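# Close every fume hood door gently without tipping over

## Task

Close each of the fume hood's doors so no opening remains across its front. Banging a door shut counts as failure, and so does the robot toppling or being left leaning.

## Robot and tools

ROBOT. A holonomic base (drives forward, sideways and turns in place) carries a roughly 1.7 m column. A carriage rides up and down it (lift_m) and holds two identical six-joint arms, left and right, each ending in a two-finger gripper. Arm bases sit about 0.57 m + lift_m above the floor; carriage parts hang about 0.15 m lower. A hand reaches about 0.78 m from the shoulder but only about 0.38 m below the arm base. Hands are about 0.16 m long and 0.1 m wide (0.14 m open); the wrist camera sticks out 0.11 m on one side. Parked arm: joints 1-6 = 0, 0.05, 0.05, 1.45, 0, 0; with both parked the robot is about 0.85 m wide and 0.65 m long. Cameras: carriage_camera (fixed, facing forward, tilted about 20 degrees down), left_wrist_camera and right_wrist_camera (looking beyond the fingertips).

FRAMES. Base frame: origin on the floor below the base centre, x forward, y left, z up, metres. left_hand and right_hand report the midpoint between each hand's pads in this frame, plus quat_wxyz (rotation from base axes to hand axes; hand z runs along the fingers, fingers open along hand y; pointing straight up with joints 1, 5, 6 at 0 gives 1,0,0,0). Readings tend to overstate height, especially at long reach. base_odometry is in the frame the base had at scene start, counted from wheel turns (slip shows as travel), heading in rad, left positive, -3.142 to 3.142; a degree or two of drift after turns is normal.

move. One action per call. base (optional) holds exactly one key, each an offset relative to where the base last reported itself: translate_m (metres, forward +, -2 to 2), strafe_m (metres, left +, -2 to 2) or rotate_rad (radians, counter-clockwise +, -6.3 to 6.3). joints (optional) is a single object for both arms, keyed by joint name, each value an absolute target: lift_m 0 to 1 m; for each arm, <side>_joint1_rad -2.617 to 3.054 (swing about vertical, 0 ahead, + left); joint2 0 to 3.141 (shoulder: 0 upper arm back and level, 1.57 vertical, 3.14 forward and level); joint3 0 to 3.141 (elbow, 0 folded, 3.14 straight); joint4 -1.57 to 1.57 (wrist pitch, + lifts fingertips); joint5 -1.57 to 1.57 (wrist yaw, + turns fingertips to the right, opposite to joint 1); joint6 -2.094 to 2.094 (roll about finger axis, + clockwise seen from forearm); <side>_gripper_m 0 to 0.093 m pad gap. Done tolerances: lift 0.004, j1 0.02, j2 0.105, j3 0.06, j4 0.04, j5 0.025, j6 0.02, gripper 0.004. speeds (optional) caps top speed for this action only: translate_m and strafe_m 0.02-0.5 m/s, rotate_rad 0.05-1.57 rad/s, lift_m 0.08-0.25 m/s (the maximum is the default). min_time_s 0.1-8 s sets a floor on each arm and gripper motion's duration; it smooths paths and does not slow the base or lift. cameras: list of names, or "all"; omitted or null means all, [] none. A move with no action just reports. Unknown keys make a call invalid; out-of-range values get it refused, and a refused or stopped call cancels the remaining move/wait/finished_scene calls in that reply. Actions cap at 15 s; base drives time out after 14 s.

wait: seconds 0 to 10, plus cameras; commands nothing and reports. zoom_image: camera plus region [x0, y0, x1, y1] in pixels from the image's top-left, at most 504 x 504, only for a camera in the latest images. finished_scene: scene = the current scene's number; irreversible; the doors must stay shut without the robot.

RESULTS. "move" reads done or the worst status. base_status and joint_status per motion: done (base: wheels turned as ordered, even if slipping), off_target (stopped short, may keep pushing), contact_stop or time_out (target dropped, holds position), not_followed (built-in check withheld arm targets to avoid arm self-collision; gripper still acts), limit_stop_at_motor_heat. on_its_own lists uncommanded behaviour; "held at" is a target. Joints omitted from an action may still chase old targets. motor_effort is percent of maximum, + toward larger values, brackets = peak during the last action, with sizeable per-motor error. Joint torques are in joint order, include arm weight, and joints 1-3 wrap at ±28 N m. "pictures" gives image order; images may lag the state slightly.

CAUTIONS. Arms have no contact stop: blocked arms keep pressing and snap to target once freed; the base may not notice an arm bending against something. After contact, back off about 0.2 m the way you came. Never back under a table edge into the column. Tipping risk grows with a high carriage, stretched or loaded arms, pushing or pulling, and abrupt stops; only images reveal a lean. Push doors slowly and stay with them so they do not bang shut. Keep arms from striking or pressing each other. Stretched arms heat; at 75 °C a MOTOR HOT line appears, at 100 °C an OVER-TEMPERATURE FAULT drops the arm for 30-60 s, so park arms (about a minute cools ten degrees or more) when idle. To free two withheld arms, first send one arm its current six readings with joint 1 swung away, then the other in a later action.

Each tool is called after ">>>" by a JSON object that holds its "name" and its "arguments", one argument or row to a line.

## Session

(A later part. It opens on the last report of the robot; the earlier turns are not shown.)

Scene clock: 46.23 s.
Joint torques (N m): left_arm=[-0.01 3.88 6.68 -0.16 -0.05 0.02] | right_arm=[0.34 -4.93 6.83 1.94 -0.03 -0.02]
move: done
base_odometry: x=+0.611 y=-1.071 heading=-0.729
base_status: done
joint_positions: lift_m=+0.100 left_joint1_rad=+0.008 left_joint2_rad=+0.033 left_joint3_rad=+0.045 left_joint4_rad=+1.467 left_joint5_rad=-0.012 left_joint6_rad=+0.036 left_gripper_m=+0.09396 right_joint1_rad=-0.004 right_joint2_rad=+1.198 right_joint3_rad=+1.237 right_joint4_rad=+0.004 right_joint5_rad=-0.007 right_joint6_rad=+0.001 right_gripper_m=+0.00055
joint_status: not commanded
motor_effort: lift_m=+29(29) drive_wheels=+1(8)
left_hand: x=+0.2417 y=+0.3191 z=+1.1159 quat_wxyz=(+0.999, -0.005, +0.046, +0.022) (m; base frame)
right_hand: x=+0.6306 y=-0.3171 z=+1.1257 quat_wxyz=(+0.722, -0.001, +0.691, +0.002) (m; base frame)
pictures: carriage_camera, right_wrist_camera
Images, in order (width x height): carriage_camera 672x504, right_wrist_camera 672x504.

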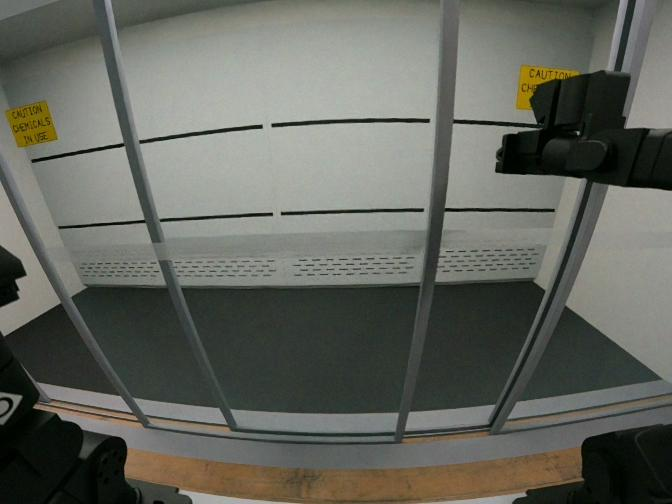

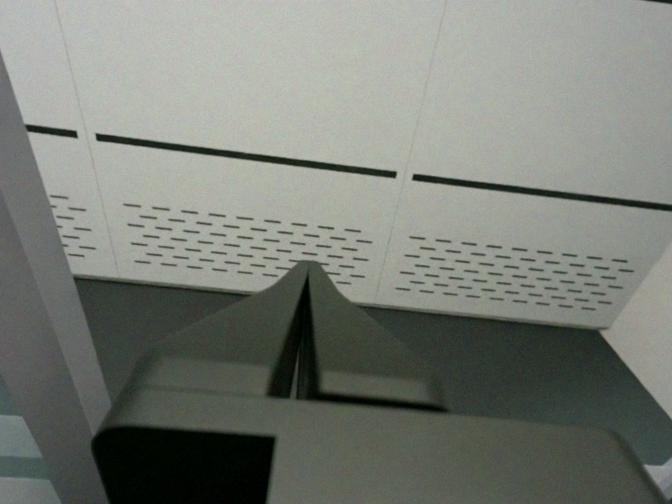

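>>> {"name": "move", "arguments": {
  "base": {"translate_m": 0.02},
  "speeds": {"translate_m": 0.02},
  "cameras": ["right_wrist_camera"]
}}

>>> {"name": "move", "arguments": {
  "base": {"translate_m": 0.02},
  "speeds": {"translate_m": 0.02},
  "cameras": ["right_wrist_camera"]
}}

Scene clock: 48.03 s.
Joint torques (N m): left_arm=[-0.16 3.95 6.76 -0.18 -0.05 0.06] | right_arm=[0.23 -4.77 6.71 1.92 0.02 -0.07]
move: done
base_odometry: x=+0.626 y=-1.085 heading=-0.730
base_status: done
joint_positions: lift_m=+0.100 left_joint1_rad=+0.008 left_joint2_rad=+0.033 left_joint3_rad=+0.045 left_joint4_rad=+1.467 left_joint5_rad=-0.012 left_joint6_rad=+0.036 left_gripper_m=+0.09396 right_joint1_rad=-0.004 right_joint2_rad=+1.198 right_joint3_rad=+1.237 right_joint4_rad=+0.004 right_joint5_rad=-0.007 right_joint6_rad=+0.001 right_gripper_m=+0.00055
joint_status: not commanded
motor_effort: lift_m=+29(29) drive_wheels=+1(6)
left_hand: x=+0.2417 y=+0.3191 z=+1.1159 quat_wxyz=(+0.999, -0.005, +0.046, +0.022) (m; base frame)
right_hand: x=+0.6306 y=-0.3171 z=+1.1257 quat_wxyz=(+0.722, -0.001, +0.691, +0.002) (m; base frame)
pictures: right_wrist_camera
Images, in order (width x height): right_wrist_camera 672x504.

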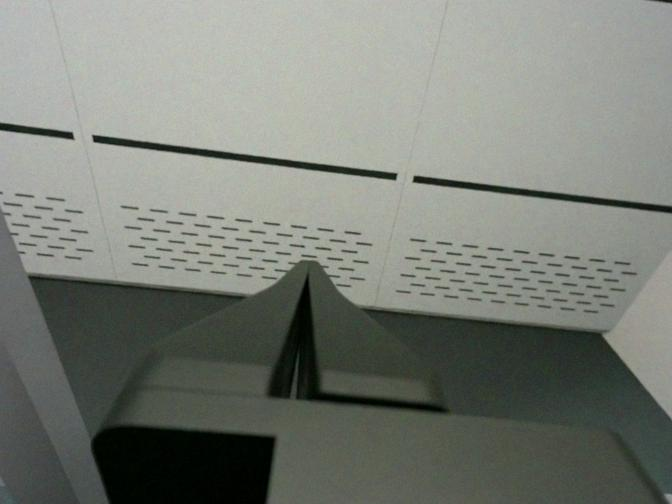

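Scene clock: 49.53 s.
Joint torques (N m): left_arm=[0.12 3.79 6.72 -0.14 -0.08 0.03] | right_arm=[0.17 -5.01 6.87 1.93 -0.07 -0.01]
move: done
base_odometry: x=+0.641 y=-1.098 heading=-0.730
base_status: done
joint_positions: lift_m=+0.100 left_joint1_rad=+0.008 left_joint2_rad=+0.033 left_joint3_rad=+0.045 left_joint4_rad=+1.467 left_joint5_rad=-0.012 left_joint6_rad=+0.036 left_gripper_m=+0.09396 right_joint1_rad=-0.004 right_joint2_rad=+1.198 right_joint3_rad=+1.237 right_joint4_rad=+0.004 right_joint5_rad=-0.007 right_joint6_rad=+0.001 right_gripper_m=+0.00055
joint_status: not commanded
motor_effort: lift_m=+29(29) drive_wheels=+1(8)
left_hand: x=+0.2417 y=+0.3191 z=+1.1159 quat_wxyz=(+0.999, -0.005, +0.046, +0.022) (m; base frame)
right_hand: x=+0.6306 y=-0.3171 z=+1.1257 quat_wxyz=(+0.722, -0.001, +0.691, +0.002) (m; base frame)
pictures: right_wrist_camera
Images, in order (width x height): right_wrist_camera 672x504.

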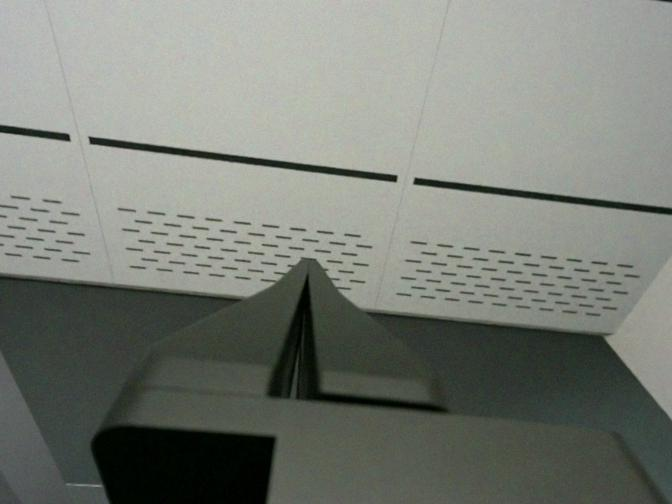

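>>> {"name": "move", "arguments": {
  "base": {"translate_m": 0.015},
  "speeds": {"translate_m": 0.02},
  "cameras": ["right_wrist_camera"]
}}

>>> {"name": "move", "arguments": {
  "base": {"translate_m": 0.015},
  "speeds": {"translate_m": 0.02},
  "cameras": ["right_wrist_camera"]
}}

Scene clock: 50.83 s.
Joint torques (N m): left_arm=[-0.1 3.69 6.52 -0.13 -0.01 0.02] | right_arm=[0.18 -4.21 6.86 2.05 0.04 -0.05]
move: done
base_odometry: x=+0.652 y=-1.108 heading=-0.730
base_status: done
joint_positions: lift_m=+0.100 left_joint1_rad=+0.008 left_joint2_rad=+0.033 left_joint3_rad=+0.045 left_joint4_rad=+1.467 left_joint5_rad=-0.012 left_joint6_rad=+0.036 left_gripper_m=+0.09396 right_joint1_rad=-0.004 right_joint2_rad=+1.191 right_joint3_rad=+1.237 right_joint4_rad=-0.007 right_joint5_rad=-0.007 right_joint6_rad=+0.001 right_gripper_m=+0.00055
joint_status: not commanded
motor_effort: lift_m=+29(29) drive_wheels=+1(8)
left_hand: x=+0.2417 y=+0.3191 z=+1.1159 quat_wxyz=(+0.999, -0.005, +0.046, +0.022) (m; base frame)
right_hand: x=+0.6284 y=-0.3171 z=+1.1258 quat_wxyz=(+0.721, -0.001, +0.693, +0.002) (m; base frame)
pictures: right_wrist_camera
Images, in order (width x height): right_wrist_camera 672x504.

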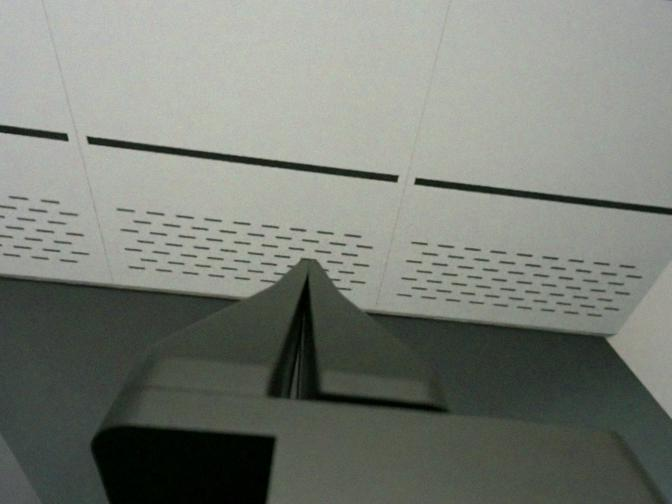

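Scene clock: 51.97 s.
Joint torques (N m): left_arm=[-0.32 3.88 6.69 -0.15 0.02 0.03] | right_arm=[0.32 0.18 6.79 2.76 0.02 -0.01]
move: done
base_odometry: x=+0.663 y=-1.118 heading=-0.730
base_status: done
joint_positions: lift_m=+0.100 left_joint1_rad=+0.008 left_joint2_rad=+0.033 left_joint3_rad=+0.045 left_joint4_rad=+1.467 left_joint5_rad=-0.012 left_joint6_rad=+0.036 left_gripper_m=+0.09396 right_joint1_rad=-0.004 right_joint2_rad=+1.150 right_joint3_rad=+1.237 right_joint4_rad=-0.075 right_joint5_rad=-0.007 right_joint6_rad=+0.001 right_gripper_m=+0.00055
joint_status: not commanded
motor_effort: lift_m=+29(29) drive_wheels=+3(9)
left_hand: x=+0.2417 y=+0.3191 z=+1.1159 quat_wxyz=(+0.999, -0.005, +0.046, +0.022) (m; base frame)
right_hand: x=+0.6156 y=-0.3171 z=+1.1244 quat_wxyz=(+0.711, -0.001, +0.703, +0.002) (m; base frame)
pictures: right_wrist_camera
Images, in order (width x height): right_wrist_camera 672x504.

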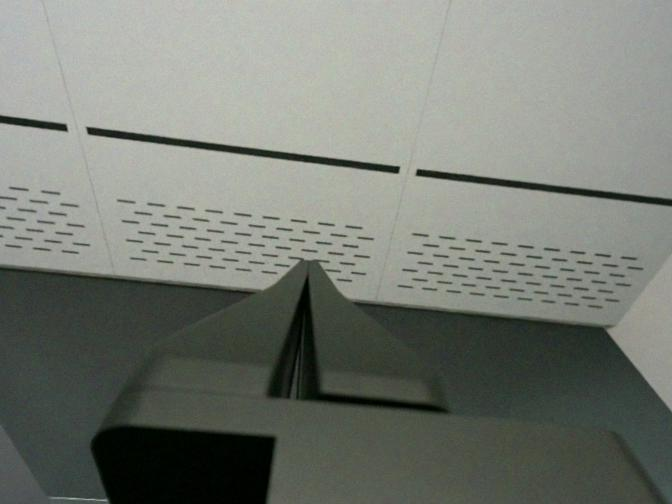

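>>> {"name": "move", "arguments": {
  "base": {"translate_m": -0.022},
  "speeds": {"translate_m": 0.03},
  "cameras": []
}}

>>> {"name": "move", "arguments": {
  "base": {"strafe_m": 0.1},
  "speeds": {"strafe_m": 0.04},
  "cameras": ["carriage_camera","right_wrist_camera"]
}}

Scene clock: 53.37 s.
Joint torques (N m): left_arm=[-0.06 3.71 6.41 -0.16 -0.08 0.03] | right_arm=[0.1 -4.33 6.69 2.07 0.01 -0.02]
move: done
base_odometry: x=+0.646 y=-1.104 heading=-0.731
base_status: done
joint_positions: lift_m=+0.100 left_joint1_rad=+0.008 left_joint2_rad=+0.033 left_joint3_rad=+0.045 left_joint4_rad=+1.466 left_joint5_rad=-0.012 left_joint6_rad=+0.036 left_gripper_m=+0.09396 right_joint1_rad=-0.004 right_joint2_rad=+1.195 right_joint3_rad=+1.237 right_joint4_rad=-0.008 right_joint5_rad=-0.006 right_joint6_rad=+0.001 right_gripper_m=+0.00055
joint_status: not commanded
motor_effort: lift_m=+29(29) drive_wheels=-1(7)
left_hand: x=+0.2418 y=+0.3191 z=+1.1159 quat_wxyz=(+0.999, -0.005, +0.046, +0.022) (m; base frame)
right_hand: x=+0.6296 y=-0.3172 z=+1.1240 quat_wxyz=(+0.719, -0.001, +0.695, +0.001) (m; base frame)
pictures: none
No camera images: "cameras" was empty.

Scene clock: 56.40 s.
Joint torques (N m): left_arm=[-0.28 3.75 6.6 -0.15 -0.12 -0.01] | right_arm=[0.7 -4.46 6.9 2.08 -0.39 0.02]
move: done
base_odometry: x=+0.713 y=-1.029 heading=-0.731
base_status: done
joint_positions: lift_m=+0.100 left_joint1_rad=+0.008 left_joint2_rad=+0.033 left_joint3_rad=+0.045 left_joint4_rad=+1.466 left_joint5_rad=-0.012 left_joint6_rad=+0.036 left_gripper_m=+0.09396 right_joint1_rad=-0.009 right_joint2_rad=+1.195 right_joint3_rad=+1.237 right_joint4_rad=-0.007 right_joint5_rad=+0.037 right_joint6_rad=+0.001 right_gripper_m=+0.00055
joint_status: not commanded
motor_effort: lift_m=+29(29) drive_wheels=-1(7)
left_hand: x=+0.2418 y=+0.3191 z=+1.1159 quat_wxyz=(+0.999, -0.005, +0.046, +0.022) (m; base frame)
right_hand: x=+0.6294 y=-0.3270 z=+1.1241 quat_wxyz=(+0.719, +0.017, +0.694, -0.016) (m; base frame)
pictures: carriage_camera, right_wrist_camera
Images, in order (width x height): carriage_camera 672x504, right_wrist_camera 672x504.

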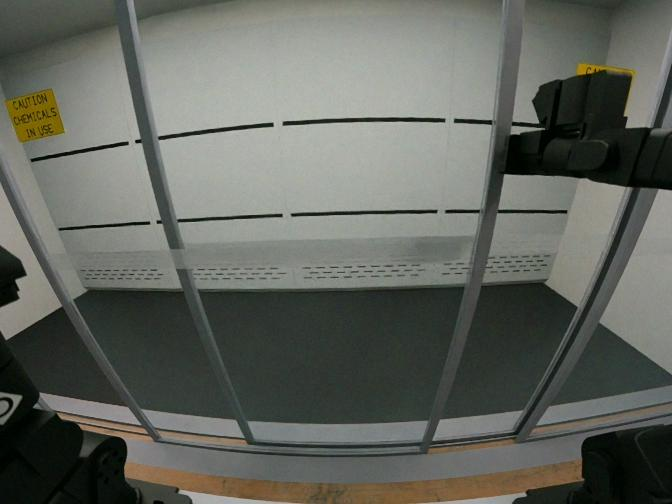

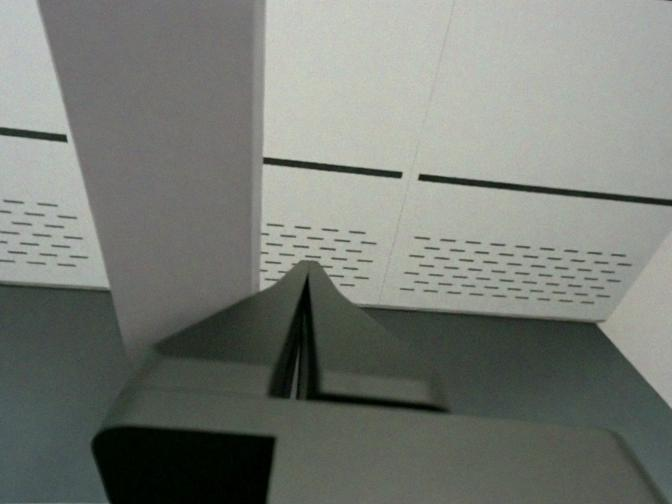

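>>> {"name": "move", "arguments": {
  "base": {"strafe_m": 0.1},
  "speeds": {"strafe_m": 0.04},
  "cameras": ["carriage_camera","right_wrist_camera"]
}}

Scene clock: 59.53 s.
Joint torques (N m): left_arm=[-0.08 3.81 6.78 -0.15 -0.05 0.01] | right_arm=[8.64 -3.62 6.82 2.01 -4.12 0.02]
move: done
base_odometry: x=+0.780 y=-0.955 heading=-0.731
base_status: done
joint_positions: lift_m=+0.100 left_joint1_rad=+0.007 left_joint2_rad=+0.033 left_joint3_rad=+0.045 left_joint4_rad=+1.466 left_joint5_rad=-0.012 left_joint6_rad=+0.036 left_gripper_m=+0.09396 right_joint1_rad=-0.089 right_joint2_rad=+1.188 right_joint3_rad=+1.237 right_joint4_rad=-0.010 right_joint5_rad=+0.392 right_joint6_rad=+0.000 right_gripper_m=+0.00053
joint_status: not commanded
motor_effort: lift_m=+29(29) drive_wheels=+3(10)
left_hand: x=+0.2418 y=+0.3191 z=+1.1159 quat_wxyz=(+0.999, -0.005, +0.046, +0.022) (m; base frame)
right_hand: x=+0.6071 y=-0.4173 z=+1.1254 quat_wxyz=(+0.700, +0.171, +0.673, -0.166) (m; base frame)
pictures: carriage_camera, right_wrist_camera
Images, in order (width x height): carriage_camera 672x504, right_wrist_camera 672x504.

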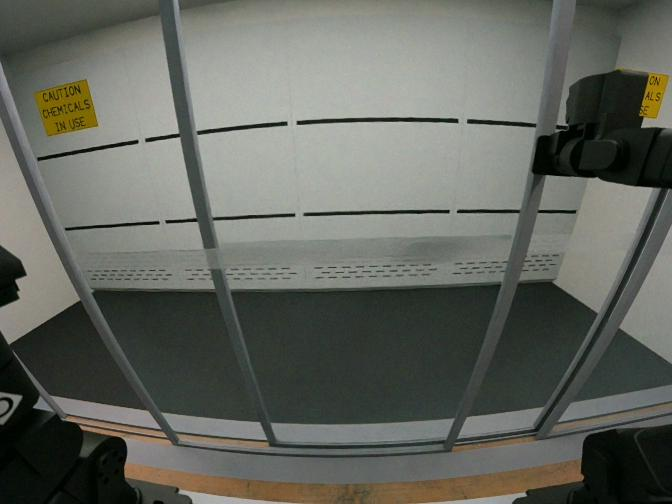

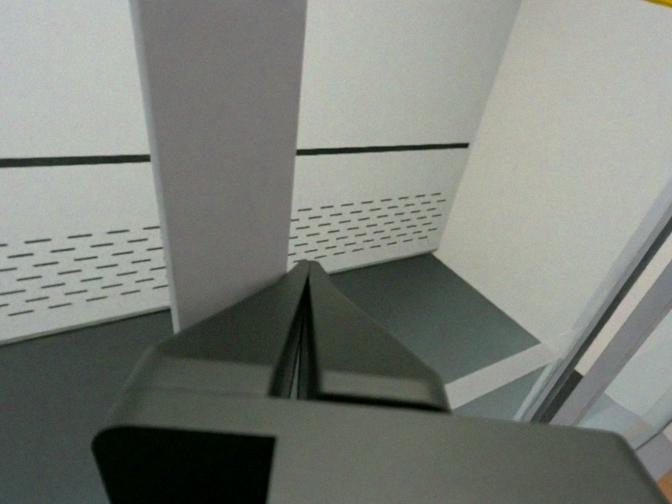

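>>> {"name": "move", "arguments": {
  "base": {"strafe_m": -0.15},
  "speeds": {"strafe_m": 0.06},
  "cameras": []
}}

>>> {"name": "move", "arguments": {
  "base": {"translate_m": -0.12},
  "speeds": {"translate_m": 0.1},
  "cameras": []
}}

>>> {"name": "move", "arguments": {
  "joints": {"right_joint1_rad": -0.25, "right_joint2_rad": 1.2, "right_joint3_rad": 1.22, "right_joint4_rad": 0, "right_joint5_rad": -1.4, "right_joint6_rad": -1.57},
  "min_time_s": 3,
  "cameras": ["carriage_camera","right_wrist_camera"]
}}

Scene clock: 63.50 s.
Joint torques (N m): left_arm=[0.01 4 6.6 -0.18 -0.06 0.04] | right_arm=[0.47 -4.18 6.84 2.02 -0.15 -0.03]
move: done
base_odometry: x=+0.680 y=-1.067 heading=-0.731
base_status: done
joint_positions: lift_m=+0.100 left_joint1_rad=+0.007 left_joint2_rad=+0.033 left_joint3_rad=+0.045 left_joint4_rad=+1.466 left_joint5_rad=-0.012 left_joint6_rad=+0.036 left_gripper_m=+0.09396 right_joint1_rad=-0.007 right_joint2_rad=+1.192 right_joint3_rad=+1.237 right_joint4_rad=-0.007 right_joint5_rad=+0.013 right_joint6_rad=+0.000 right_gripper_m=+0.00053
joint_status: not commanded
motor_effort: lift_m=+29(29) drive_wheels=+3(10)
left_hand: x=+0.2418 y=+0.3191 z=+1.1159 quat_wxyz=(+0.999, -0.005, +0.046, +0.022) (m; base frame)
right_hand: x=+0.6287 y=-0.3217 z=+1.1252 quat_wxyz=(+0.720, +0.007, +0.693, -0.007) (m; base frame)
pictures: none
No camera images: "cameras" was empty.

Scene clock: 65.47 s.
Joint torques (N m): left_arm=[-0.2 3.92 6.9 -0.15 -0.1 0.02] | right_arm=[0.57 -4.44 6.95 2.02 -0.18 -0.01]
move: done
base_odometry: x=+0.591 y=-0.987 heading=-0.731
base_status: done
joint_positions: lift_m=+0.100 left_joint1_rad=+0.007 left_joint2_rad=+0.033 left_joint3_rad=+0.045 left_joint4_rad=+1.466 left_joint5_rad=-0.012 left_joint6_rad=+0.036 left_gripper_m=+0.09396 right_joint1_rad=-0.007 right_joint2_rad=+1.195 right_joint3_rad=+1.237 right_joint4_rad=-0.007 right_joint5_rad=+0.012 right_joint6_rad=+0.000 right_gripper_m=+0.00053
joint_status: not commanded
motor_effort: lift_m=+29(29) drive_wheels=+0(11)
left_hand: x=+0.2418 y=+0.3191 z=+1.1159 quat_wxyz=(+0.999, -0.005, +0.046, +0.022) (m; base frame)
right_hand: x=+0.6297 y=-0.3217 z=+1.1242 quat_wxyz=(+0.720, +0.007, +0.694, -0.006) (m; base frame)
pictures: none
No camera images: "cameras" was empty.

Scene clock: 68.77 s.
Joint torques (N m): left_arm=[-0.2 4.04 6.76 -0.12 -0.05 0.04] | right_arm=[-0.02 -4.52 5.53 1.46 0 0.11]
move: not_followed
base_odometry: x=+0.591 y=-0.987 heading=-0.731
base_status: not commanded
joint_positions: lift_m=+0.100 left_joint1_rad=+0.007 left_joint2_rad=+0.033 left_joint3_rad=+0.045 left_joint4_rad=+1.466 left_joint5_rad=-0.012 left_joint6_rad=+0.036 left_gripper_m=+0.09396 right_joint1_rad=-0.216 right_joint2_rad=+1.195 right_joint3_rad=+1.237 right_joint4_rad=-0.007 right_joint5_rad=-1.190 right_joint6_rad=-1.337 right_gripper_m=+0.00053
joint_status: right_joint1_rad not_followed (moved -0.209 of -0.243); right_joint2_rad not_followed (moved +0.000 of +0.005); right_joint3_rad not_followed (moved +0.000 of -0.017); right_joint4_rad not_followed (moved +0.000 of +0.007); right_joint5_rad not_followed (moved -1.202 of -1.412); right_joint6_rad not_followed (moved -1.338 of -1.570)
motor_effort: lift_m=+29(29) drive_wheels=+0(0)
left_hand: x=+0.2418 y=+0.3191 z=+1.1159 quat_wxyz=(+0.999, -0.005, +0.046, +0.022) (m; base frame)
right_hand: x=+0.5489 y=-0.2258 z=+1.1203 quat_wxyz=(+0.698, -0.647, +0.272, -0.140) (m; base frame)
pictures: carriage_camera, right_wrist_camera
joint command not followed: on one or more control steps a check withheld the commanded joint targets of the right arm, and it was not sent them on those steps. On the call's last step the targets were still withheld.
cause: the commanded joint targets, or the way to them, would bring two parts of the arm too close to each other (its wrist (the part past joint 4) and its wrist camera, with right_joint5_rad and right_joint6_rad between them).
Images, in order (width x height): carriage_camera 672x504, right_wrist_camera 672x504.

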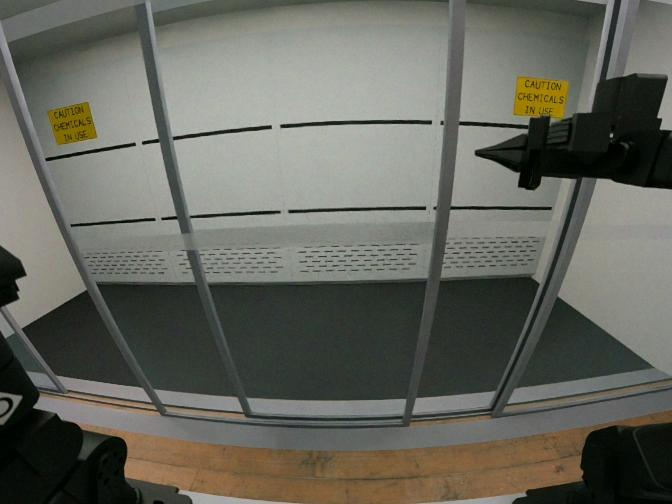

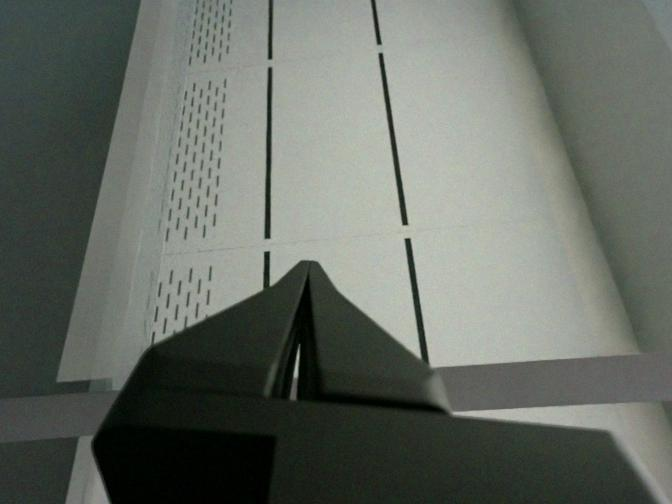

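>>> {"name": "move", "arguments": {
  "joints": {"right_joint1_rad": 0.1, "right_joint2_rad": 1.2, "right_joint3_rad": 1.22, "right_joint4_rad": 0, "right_joint5_rad": -1.12, "right_joint6_rad": -1.3},
  "min_time_s": 2,
  "cameras": ["carriage_camera","right_wrist_camera"]
}}

Scene clock: 71.30 s.
Joint torques (N m): left_arm=[-0.18 3.81 6.49 -0.2 0.02 0] | right_arm=[0.42 -3.96 4.6 1.62 0.08 0.22]
move: done
base_odometry: x=+0.591 y=-0.987 heading=-0.731
base_status: not commanded
joint_positions: lift_m=+0.100 left_joint1_rad=+0.007 left_joint2_rad=+0.033 left_joint3_rad=+0.045 left_joint4_rad=+1.466 left_joint5_rad=-0.012 left_joint6_rad=+0.036 left_gripper_m=+0.09396 right_joint1_rad=+0.093 right_joint2_rad=+1.195 right_joint3_rad=+1.231 right_joint4_rad=-0.007 right_joint5_rad=-1.134 right_joint6_rad=-1.311 right_gripper_m=+0.00053
joint_status: all done
motor_effort: lift_m=+29(29) drive_wheels=+0(0)
left_hand: x=+0.2418 y=+0.3191 z=+1.1159 quat_wxyz=(+0.999, -0.005, +0.046, +0.022) (m; base frame)
right_hand: x=+0.5153 y=-0.1328 z=+1.1181 quat_wxyz=(+0.710, -0.674, +0.200, -0.039) (m; base frame)
pictures: carriage_camera, right_wrist_camera
held back during your reply time (right arm), on 7 control steps: two parts of the arm were too close to each other, or the arm's last command would have brought them too close.
led back after a hold (right arm): the arm was led back toward your command in small steps, so it may still be short of it.
joint command not followed: on one or more control steps a check withheld the commanded joint targets of the right arm, and it was not sent them on those steps.
cause: the commanded joint targets, or the way to them, would bring two parts of the arm too close to each other (its wrist (the part past joint 4) and its wrist camera, with right_joint5_rad and right_joint6_rad between them).
Images, in order (width x height): carriage_camera 672x504, right_wrist_camera 672x504.

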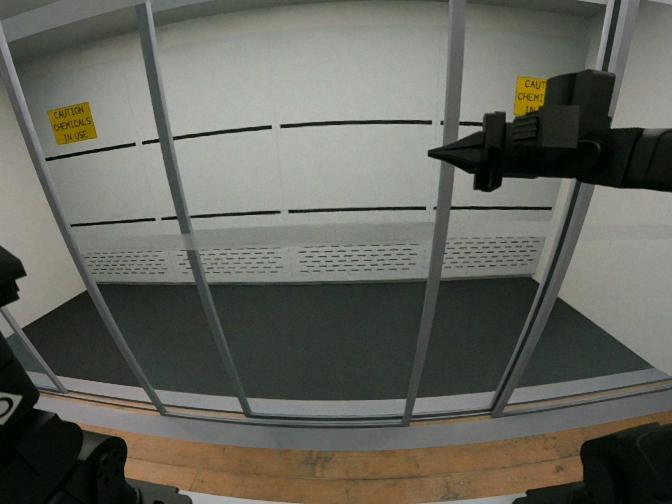

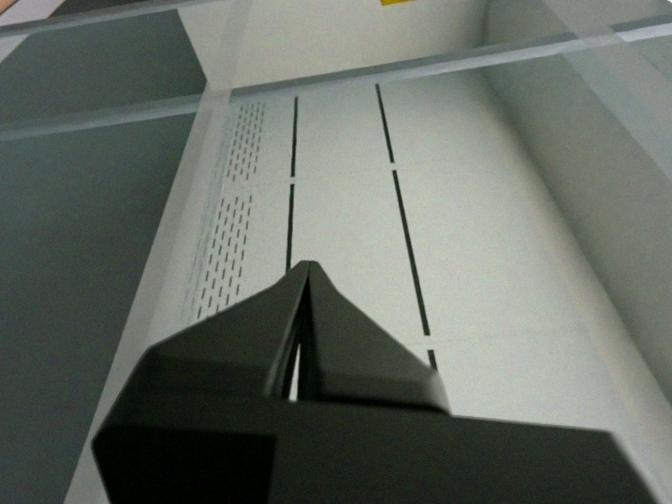

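>>> {"name": "move", "arguments": {
  "base": {"strafe_m": -0.18},
  "speeds": {"strafe_m": 0.15},
  "cameras": []
}}

>>> {"name": "move", "arguments": {
  "base": {"translate_m": 0.19},
  "speeds": {"translate_m": 0.08},
  "cameras": ["carriage_camera","right_wrist_camera"]
}}

Scene clock: 73.77 s.
Joint torques (N m): left_arm=[-0.18 3.9 6.71 -0.1 0.01 0.02] | right_arm=[0.36 -3.89 4.78 1.54 0.01 0.19]
move: done
base_odometry: x=+0.470 y=-1.120 heading=-0.732
base_status: done
joint_positions: lift_m=+0.100 left_joint1_rad=+0.007 left_joint2_rad=+0.033 left_joint3_rad=+0.045 left_joint4_rad=+1.466 left_joint5_rad=-0.012 left_joint6_rad=+0.036 left_gripper_m=+0.09396 right_joint1_rad=+0.095 right_joint2_rad=+1.195 right_joint3_rad=+1.231 right_joint4_rad=-0.007 right_joint5_rad=-1.132 right_joint6_rad=-1.310 right_gripper_m=+0.00053
joint_status: not commanded
motor_effort: lift_m=+29(29) drive_wheels=+0(7)
left_hand: x=+0.2418 y=+0.3191 z=+1.1159 quat_wxyz=(+0.999, -0.005, +0.046, +0.022) (m; base frame)
right_hand: x=+0.5153 y=-0.1323 z=+1.1181 quat_wxyz=(+0.710, -0.674, +0.200, -0.039) (m; base frame)
pictures: none
No camera images: "cameras" was empty.

Scene clock: 76.87 s.
Joint torques (N m): left_arm=[-0.03 3.82 6.48 -0.12 0.01 0.05] | right_arm=[0.4 -4.18 4.66 1.56 0.04 0.2]
move: done
base_odometry: x=+0.612 y=-1.247 heading=-0.732
base_status: done
joint_positions: lift_m=+0.100 left_joint1_rad=+0.007 left_joint2_rad=+0.033 left_joint3_rad=+0.045 left_joint4_rad=+1.466 left_joint5_rad=-0.012 left_joint6_rad=+0.036 left_gripper_m=+0.09396 right_joint1_rad=+0.095 right_joint2_rad=+1.195 right_joint3_rad=+1.231 right_joint4_rad=-0.006 right_joint5_rad=-1.130 right_joint6_rad=-1.310 right_gripper_m=+0.00053
joint_status: not commanded
motor_effort: lift_m=+29(29) drive_wheels=+1(8)
left_hand: x=+0.2418 y=+0.3191 z=+1.1159 quat_wxyz=(+0.999, -0.005, +0.046, +0.022) (m; base frame)
right_hand: x=+0.5157 y=-0.1324 z=+1.1181 quat_wxyz=(+0.710, -0.673, +0.201, -0.040) (m; base frame)
pictures: carriage_camera, right_wrist_camera
Images, in order (width x height): carriage_camera 672x504, right_wrist_camera 672x504.

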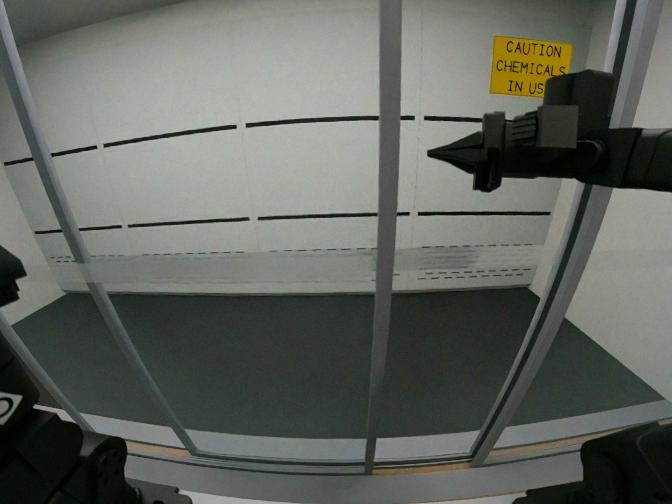

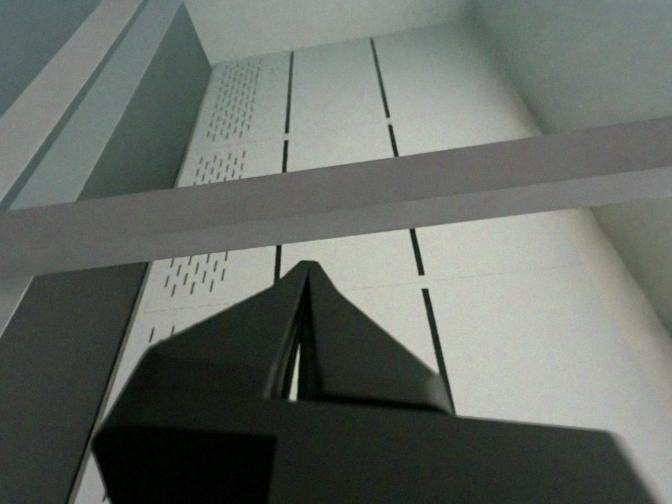

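>>> {"name": "move", "arguments": {
  "base": {"translate_m": 0.035},
  "speeds": {"translate_m": 0.03},
  "cameras": ["right_wrist_camera"]
}}

>>> {"name": "move", "arguments": {
  "base": {"translate_m": 0.015},
  "speeds": {"translate_m": 0.02},
  "cameras": ["right_wrist_camera"]
}}

Scene clock: 78.70 s.
Joint torques (N m): left_arm=[-0.1 3.97 6.75 -0.14 -0.03 0.01] | right_arm=[0.44 -4.22 4.7 1.56 -0.04 0.19]
move: done
base_odometry: x=+0.638 y=-1.271 heading=-0.732
base_status: done
joint_positions: lift_m=+0.100 left_joint1_rad=+0.007 left_joint2_rad=+0.033 left_joint3_rad=+0.045 left_joint4_rad=+1.466 left_joint5_rad=-0.012 left_joint6_rad=+0.036 left_gripper_m=+0.09396 right_joint1_rad=+0.095 right_joint2_rad=+1.196 right_joint3_rad=+1.231 right_joint4_rad=-0.005 right_joint5_rad=-1.130 right_joint6_rad=-1.310 right_gripper_m=+0.00053
joint_status: not commanded
motor_effort: lift_m=+29(29) drive_wheels=+1(9)
left_hand: x=+0.2418 y=+0.3191 z=+1.1159 quat_wxyz=(+0.999, -0.005, +0.046, +0.022) (m; base frame)
right_hand: x=+0.5161 y=-0.1324 z=+1.1179 quat_wxyz=(+0.710, -0.673, +0.201, -0.040) (m; base frame)
pictures: right_wrist_camera
Images, in order (width x height): right_wrist_camera 672x504.

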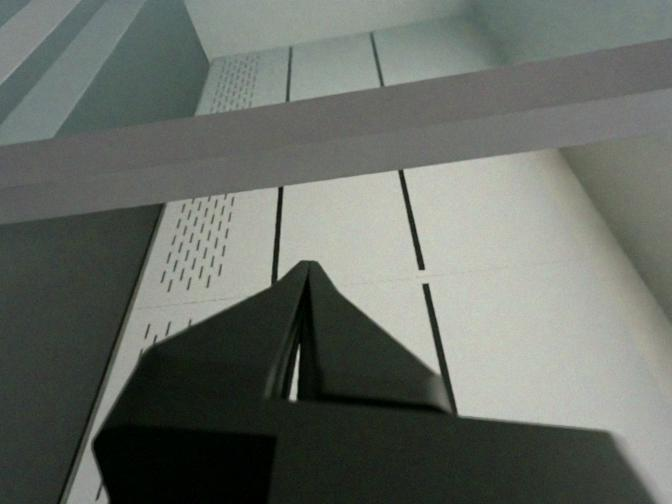

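Scene clock: 79.93 s.
Joint torques (N m): left_arm=[-0.18 3.92 6.61 -0.14 -0.02 0] | right_arm=[-0.03 -3.23 4.63 1.54 0.32 0.21]
move: done
base_odometry: x=+0.649 y=-1.281 heading=-0.733
base_status: done
joint_positions: lift_m=+0.100 left_joint1_rad=+0.007 left_joint2_rad=+0.033 left_joint3_rad=+0.045 left_joint4_rad=+1.466 left_joint5_rad=-0.012 left_joint6_rad=+0.036 left_gripper_m=+0.09396 right_joint1_rad=+0.097 right_joint2_rad=+1.187 right_joint3_rad=+1.231 right_joint4_rad=-0.004 right_joint5_rad=-1.159 right_joint6_rad=-1.310 right_gripper_m=+0.00053
joint_status: not commanded
motor_effort: lift_m=+29(29) drive_wheels=+1(7)
left_hand: x=+0.2418 y=+0.3191 z=+1.1159 quat_wxyz=(+0.999, -0.005, +0.046, +0.022) (m; base frame)
right_hand: x=+0.5082 y=-0.1305 z=+1.1205 quat_wxyz=(+0.712, -0.676, +0.187, -0.032) (m; base frame)
pictures: right_wrist_camera
Images, in order (width x height): right_wrist_camera 672x504.

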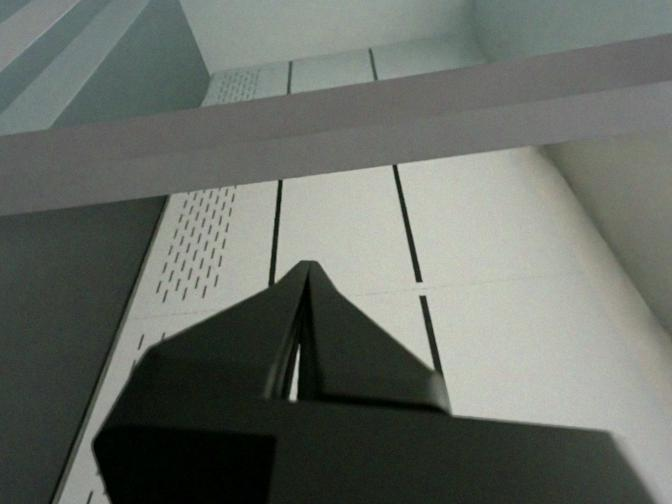

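>>> {"name": "move", "arguments": {
  "base": {"translate_m": -0.008},
  "speeds": {"translate_m": 0.02},
  "cameras": []
}}

>>> {"name": "move", "arguments": {
  "base": {"strafe_m": 0.1},
  "speeds": {"strafe_m": 0.04},
  "cameras": ["carriage_camera","right_wrist_camera"]
}}

>>> {"name": "move", "arguments": {
  "base": {"strafe_m": 0.05},
  "speeds": {"strafe_m": 0.03},
  "cameras": ["carriage_camera","right_wrist_camera"]
}}

Scene clock: 81.03 s.
Joint torques (N m): left_arm=[0.16 3.69 6.49 -0.16 -0.04 0.05] | right_arm=[0.32 -4.01 4.52 1.6 0.04 0.23]
move: done
base_odometry: x=+0.643 y=-1.276 heading=-0.733
base_status: done
joint_positions: lift_m=+0.100 left_joint1_rad=+0.007 left_joint2_rad=+0.033 left_joint3_rad=+0.045 left_joint4_rad=+1.466 left_joint5_rad=-0.012 left_joint6_rad=+0.036 left_gripper_m=+0.09396 right_joint1_rad=+0.097 right_joint2_rad=+1.194 right_joint3_rad=+1.231 right_joint4_rad=-0.003 right_joint5_rad=-1.133 right_joint6_rad=-1.310 right_gripper_m=+0.00053
joint_status: not commanded
motor_effort: lift_m=+29(29) drive_wheels=-2(9)
left_hand: x=+0.2418 y=+0.3191 z=+1.1159 quat_wxyz=(+0.999, -0.005, +0.046, +0.022) (m; base frame)
right_hand: x=+0.5145 y=-0.1316 z=+1.1188 quat_wxyz=(+0.711, -0.674, +0.198, -0.039) (m; base frame)
pictures: none
No camera images: "cameras" was empty.

Scene clock: 84.07 s.
Joint torques (N m): left_arm=[-0.02 4.05 6.61 -0.21 -0.05 0.05] | right_arm=[7.83 -0.72 5.27 1.9 -0.13 0.23]
move: done
base_odometry: x=+0.710 y=-1.202 heading=-0.733
base_status: done
joint_positions: lift_m=+0.100 left_joint1_rad=+0.007 left_joint2_rad=+0.033 left_joint3_rad=+0.045 left_joint4_rad=+1.466 left_joint5_rad=-0.012 left_joint6_rad=+0.036 left_gripper_m=+0.09396 right_joint1_rad=+0.020 right_joint2_rad=+1.166 right_joint3_rad=+1.223 right_joint4_rad=-0.035 right_joint5_rad=-1.112 right_joint6_rad=-1.310 right_gripper_m=+0.00053
joint_status: not commanded
motor_effort: lift_m=+29(29) drive_wheels=+3(12)
left_hand: x=+0.2418 y=+0.3191 z=+1.1159 quat_wxyz=(+0.999, -0.005, +0.046, +0.022) (m; base frame)
right_hand: x=+0.5228 y=-0.1567 z=+1.1194 quat_wxyz=(+0.707, -0.663, +0.234, -0.070) (m; base frame)
pictures: carriage_camera, right_wrist_camera
Images, in order (width x height): carriage_camera 672x504, right_wrist_camera 672x504.

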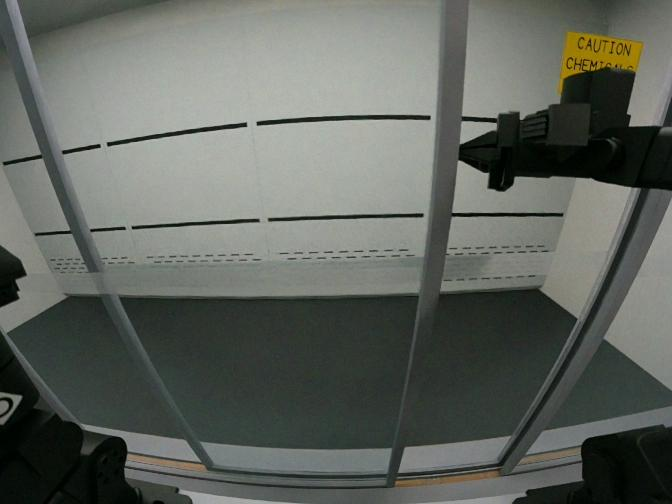

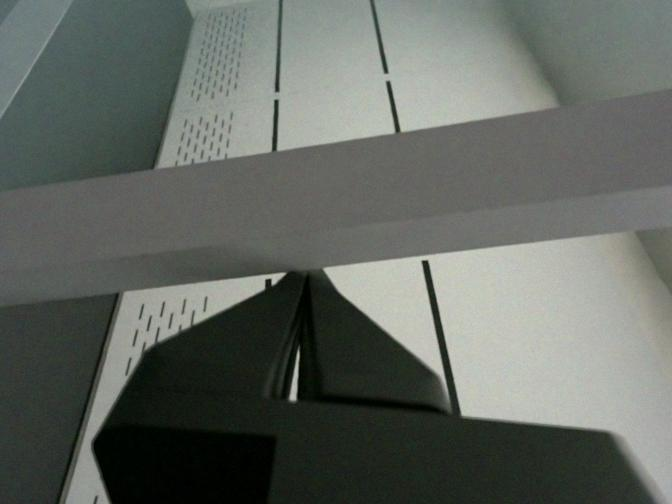

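Scene clock: 86.20 s.
Joint torques (N m): left_arm=[-0.05 3.79 6.57 -0.15 -0.07 -0.03] | right_arm=[8.5 -0.59 5.42 1.95 -0.13 0.18]
move: done
base_odometry: x=+0.743 y=-1.165 heading=-0.733
base_status: done
joint_positions: lift_m=+0.100 left_joint1_rad=+0.007 left_joint2_rad=+0.033 left_joint3_rad=+0.045 left_joint4_rad=+1.466 left_joint5_rad=-0.012 left_joint6_rad=+0.036 left_gripper_m=+0.09396 right_joint1_rad=+0.014 right_joint2_rad=+1.163 right_joint3_rad=+1.223 right_joint4_rad=-0.041 right_joint5_rad=-1.117 right_joint6_rad=-1.310 right_gripper_m=+0.00053
joint_status: not commanded
motor_effort: lift_m=+29(29) drive_wheels=+3(13)
left_hand: x=+0.2418 y=+0.3191 z=+1.1159 quat_wxyz=(+0.999, -0.005, +0.046, +0.022) (m; base frame)
right_hand: x=+0.5222 y=-0.1581 z=+1.1193 quat_wxyz=(+0.707, -0.663, +0.236, -0.070) (m; base frame)
pictures: carriage_camera, right_wrist_camera
Images, in order (width x height): carriage_camera 672x504, right_wrist_camera 672x504.

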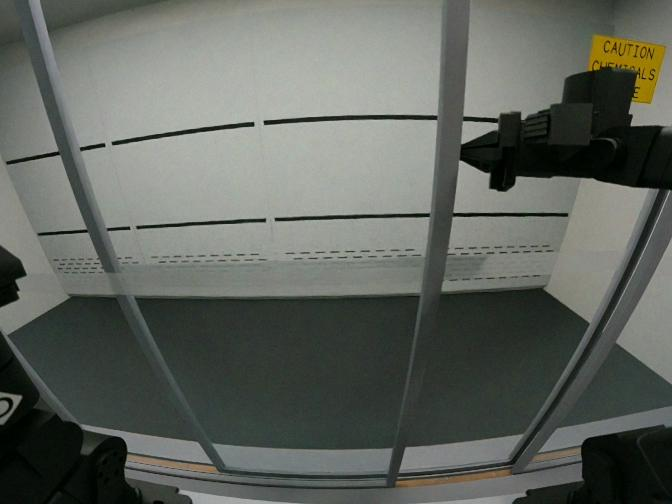

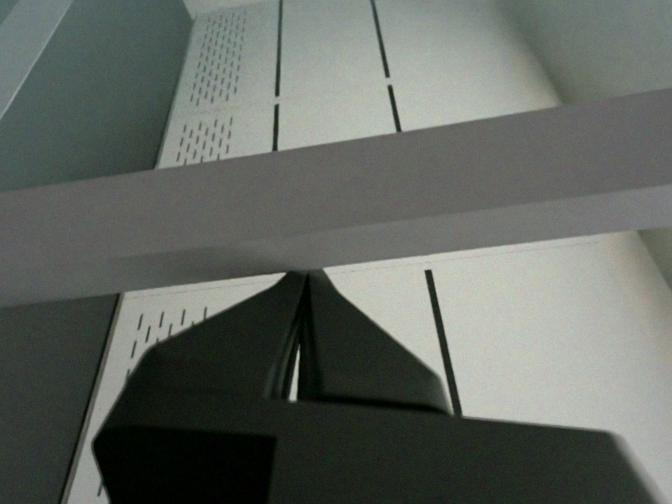

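>>> {"name": "move", "arguments": {
  "base": {"strafe_m": 0.15},
  "speeds": {"strafe_m": 0.05},
  "cameras": ["carriage_camera"]
}}

>>> {"name": "move", "arguments": {
  "base": {"strafe_m": 0.1},
  "speeds": {"strafe_m": 0.05},
  "cameras": ["carriage_camera","right_wrist_camera"]
}}

Scene clock: 89.93 s.
Joint torques (N m): left_arm=[-0.13 3.77 6.65 -0.16 0 0.06] | right_arm=[8.09 -0.42 5.42 2.02 -0.03 0.21]
move: done
base_odometry: x=+0.844 y=-1.054 heading=-0.734
base_status: done
joint_positions: lift_m=+0.100 left_joint1_rad=+0.007 left_joint2_rad=+0.033 left_joint3_rad=+0.045 left_joint4_rad=+1.466 left_joint5_rad=-0.012 left_joint6_rad=+0.036 left_gripper_m=+0.09396 right_joint1_rad=+0.018 right_joint2_rad=+1.162 right_joint3_rad=+1.223 right_joint4_rad=-0.043 right_joint5_rad=-1.126 right_joint6_rad=-1.310 right_gripper_m=+0.00053
joint_status: not commanded
motor_effort: lift_m=+29(29) drive_wheels=+3(13)
left_hand: x=+0.2418 y=+0.3191 z=+1.1159 quat_wxyz=(+0.999, -0.005, +0.046, +0.022) (m; base frame)
right_hand: x=+0.5198 y=-0.1563 z=+1.1192 quat_wxyz=(+0.707, -0.665, +0.232, -0.065) (m; base frame)
pictures: carriage_camera
Images, in order (width x height): carriage_camera 672x504.

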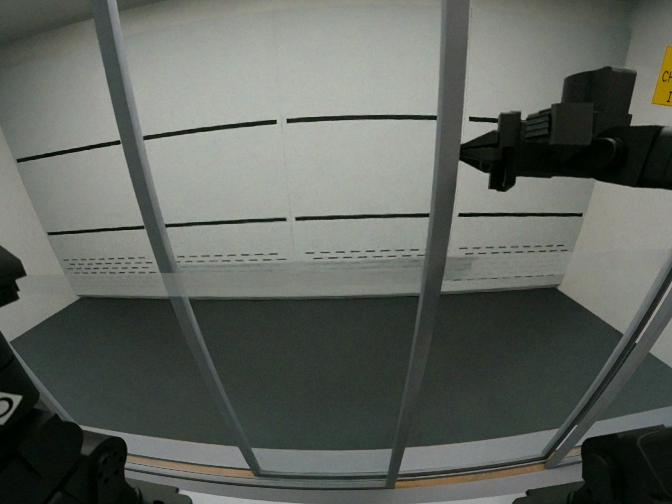

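Scene clock: 92.47 s.
Joint torques (N m): left_arm=[-0.09 3.74 6.82 -0.12 -0.02 0.01] | right_arm=[7.87 -0.49 5.38 1.9 0.12 0.19]
move: done
base_odometry: x=+0.911 y=-0.980 heading=-0.734
base_status: done
joint_positions: lift_m=+0.100 left_joint1_rad=+0.007 left_joint2_rad=+0.033 left_joint3_rad=+0.045 left_joint4_rad=+1.466 left_joint5_rad=-0.012 left_joint6_rad=+0.036 left_gripper_m=+0.09396 right_joint1_rad=+0.019 right_joint2_rad=+1.161 right_joint3_rad=+1.222 right_joint4_rad=-0.041 right_joint5_rad=-1.134 right_joint6_rad=-1.310 right_gripper_m=+0.00053
joint_status: not commanded
motor_effort: lift_m=+29(29) drive_wheels=+3(13)
left_hand: x=+0.2418 y=+0.3191 z=+1.1159 quat_wxyz=(+0.999, -0.005, +0.046, +0.022) (m; base frame)
right_hand: x=+0.5181 y=-0.1553 z=+1.1192 quat_wxyz=(+0.707, -0.666, +0.228, -0.062) (m; base frame)
pictures: carriage_camera, right_wrist_camera
Images, in order (width x height): carriage_camera 672x504, right_wrist_camera 672x504.

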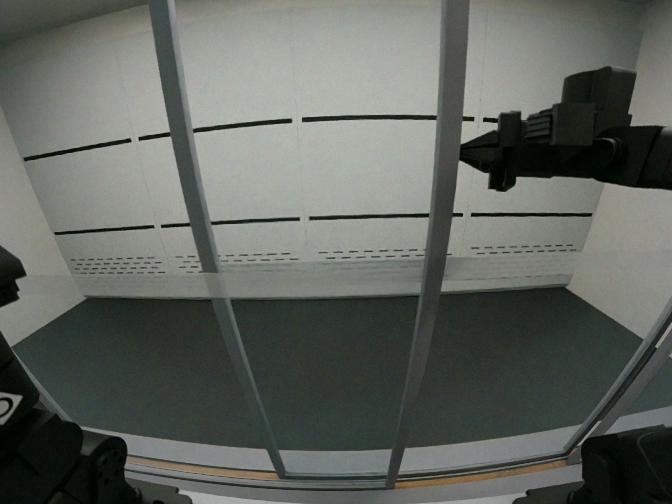

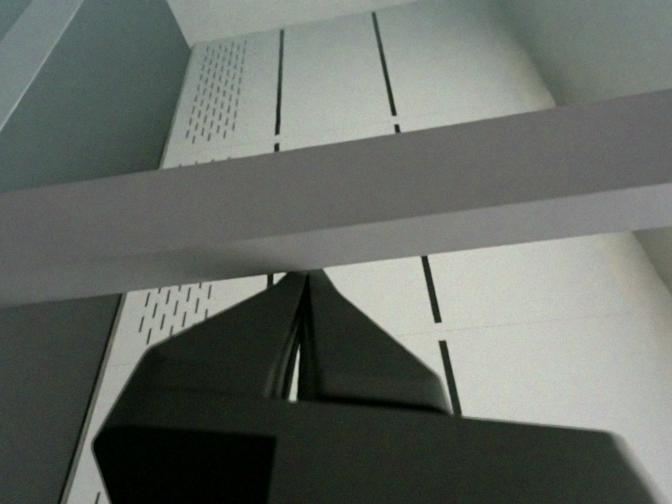

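>>> {"name": "move", "arguments": {
  "base": {"strafe_m": 0.2},
  "speeds": {"strafe_m": 0.05},
  "cameras": ["carriage_camera"]
}}

>>> {"name": "move", "arguments": {
  "base": {"strafe_m": 0.06},
  "speeds": {"strafe_m": 0.03},
  "cameras": ["carriage_camera","left_wrist_camera","right_wrist_camera"]
}}

Scene clock: 97.17 s.
Joint torques (N m): left_arm=[-0.01 4.1 6.74 -0.11 -0.02 0.02] | right_arm=[7.8 0.32 5.41 2.12 0.15 0.21]
move: done
base_odometry: x=+1.045 y=-0.831 heading=-0.734
base_status: done
joint_positions: lift_m=+0.100 left_joint1_rad=+0.007 left_joint2_rad=+0.033 left_joint3_rad=+0.045 left_joint4_rad=+1.466 left_joint5_rad=-0.012 left_joint6_rad=+0.036 left_gripper_m=+0.09396 right_joint1_rad=+0.020 right_joint2_rad=+1.156 right_joint3_rad=+1.222 right_joint4_rad=-0.058 right_joint5_rad=-1.141 right_joint6_rad=-1.310 right_gripper_m=+0.00053
joint_status: not commanded
motor_effort: lift_m=+29(29) drive_wheels=+3(15)
left_hand: x=+0.2418 y=+0.3191 z=+1.1159 quat_wxyz=(+0.999, -0.005, +0.046, +0.022) (m; base frame)
right_hand: x=+0.5153 y=-0.1546 z=+1.1182 quat_wxyz=(+0.706, -0.667, +0.230, -0.055) (m; base frame)
pictures: carriage_camera
Images, in order (width x height): carriage_camera 672x504.

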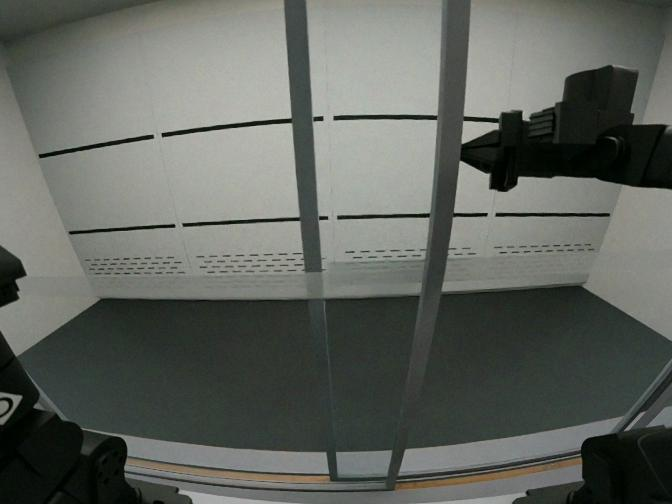

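Scene clock: 99.70 s.
Joint torques (N m): left_arm=[-0.16 3.71 6.82 -0.11 -0.1 0.04] | right_arm=[8.32 0.4 5.38 2.16 0.19 0.2]
move: done
base_odometry: x=+1.085 y=-0.787 heading=-0.735
base_status: done
joint_positions: lift_m=+0.100 left_joint1_rad=+0.007 left_joint2_rad=+0.033 left_joint3_rad=+0.045 left_joint4_rad=+1.466 left_joint5_rad=-0.012 left_joint6_rad=+0.036 left_gripper_m=+0.09396 right_joint1_rad=+0.016 right_joint2_rad=+1.154 right_joint3_rad=+1.222 right_joint4_rad=-0.064 right_joint5_rad=-1.147 right_joint6_rad=-1.311 right_gripper_m=+0.00053
joint_status: not commanded
motor_effort: lift_m=+29(29) drive_wheels=+4(13)
left_hand: x=+0.2418 y=+0.3191 z=+1.1159 quat_wxyz=(+0.999, -0.005, +0.046, +0.022) (m; base frame)
right_hand: x=+0.5143 y=-0.1555 z=+1.1179 quat_wxyz=(+0.706, -0.668, +0.230, -0.054) (m; base frame)
pictures: carriage_camera, left_wrist_camera, right_wrist_camera
Images, in order (width x height): carriage_camera 672x504, left_wrist_camera 672x504, right_wrist_camera 672x504.

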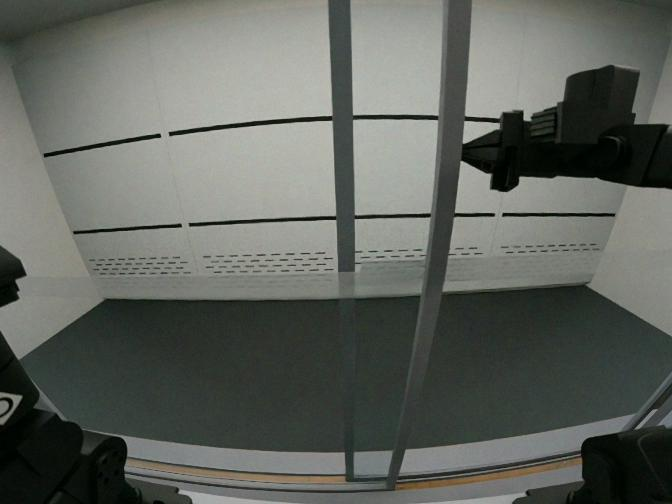

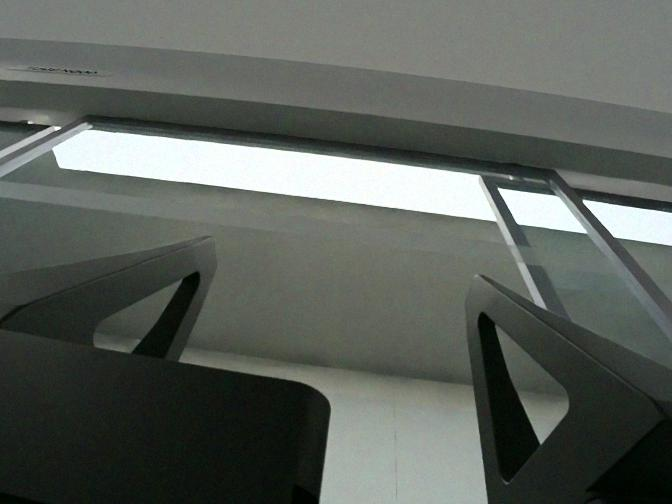

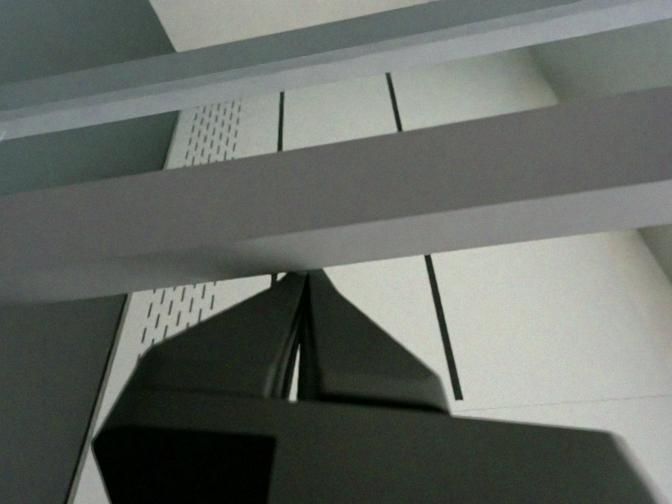

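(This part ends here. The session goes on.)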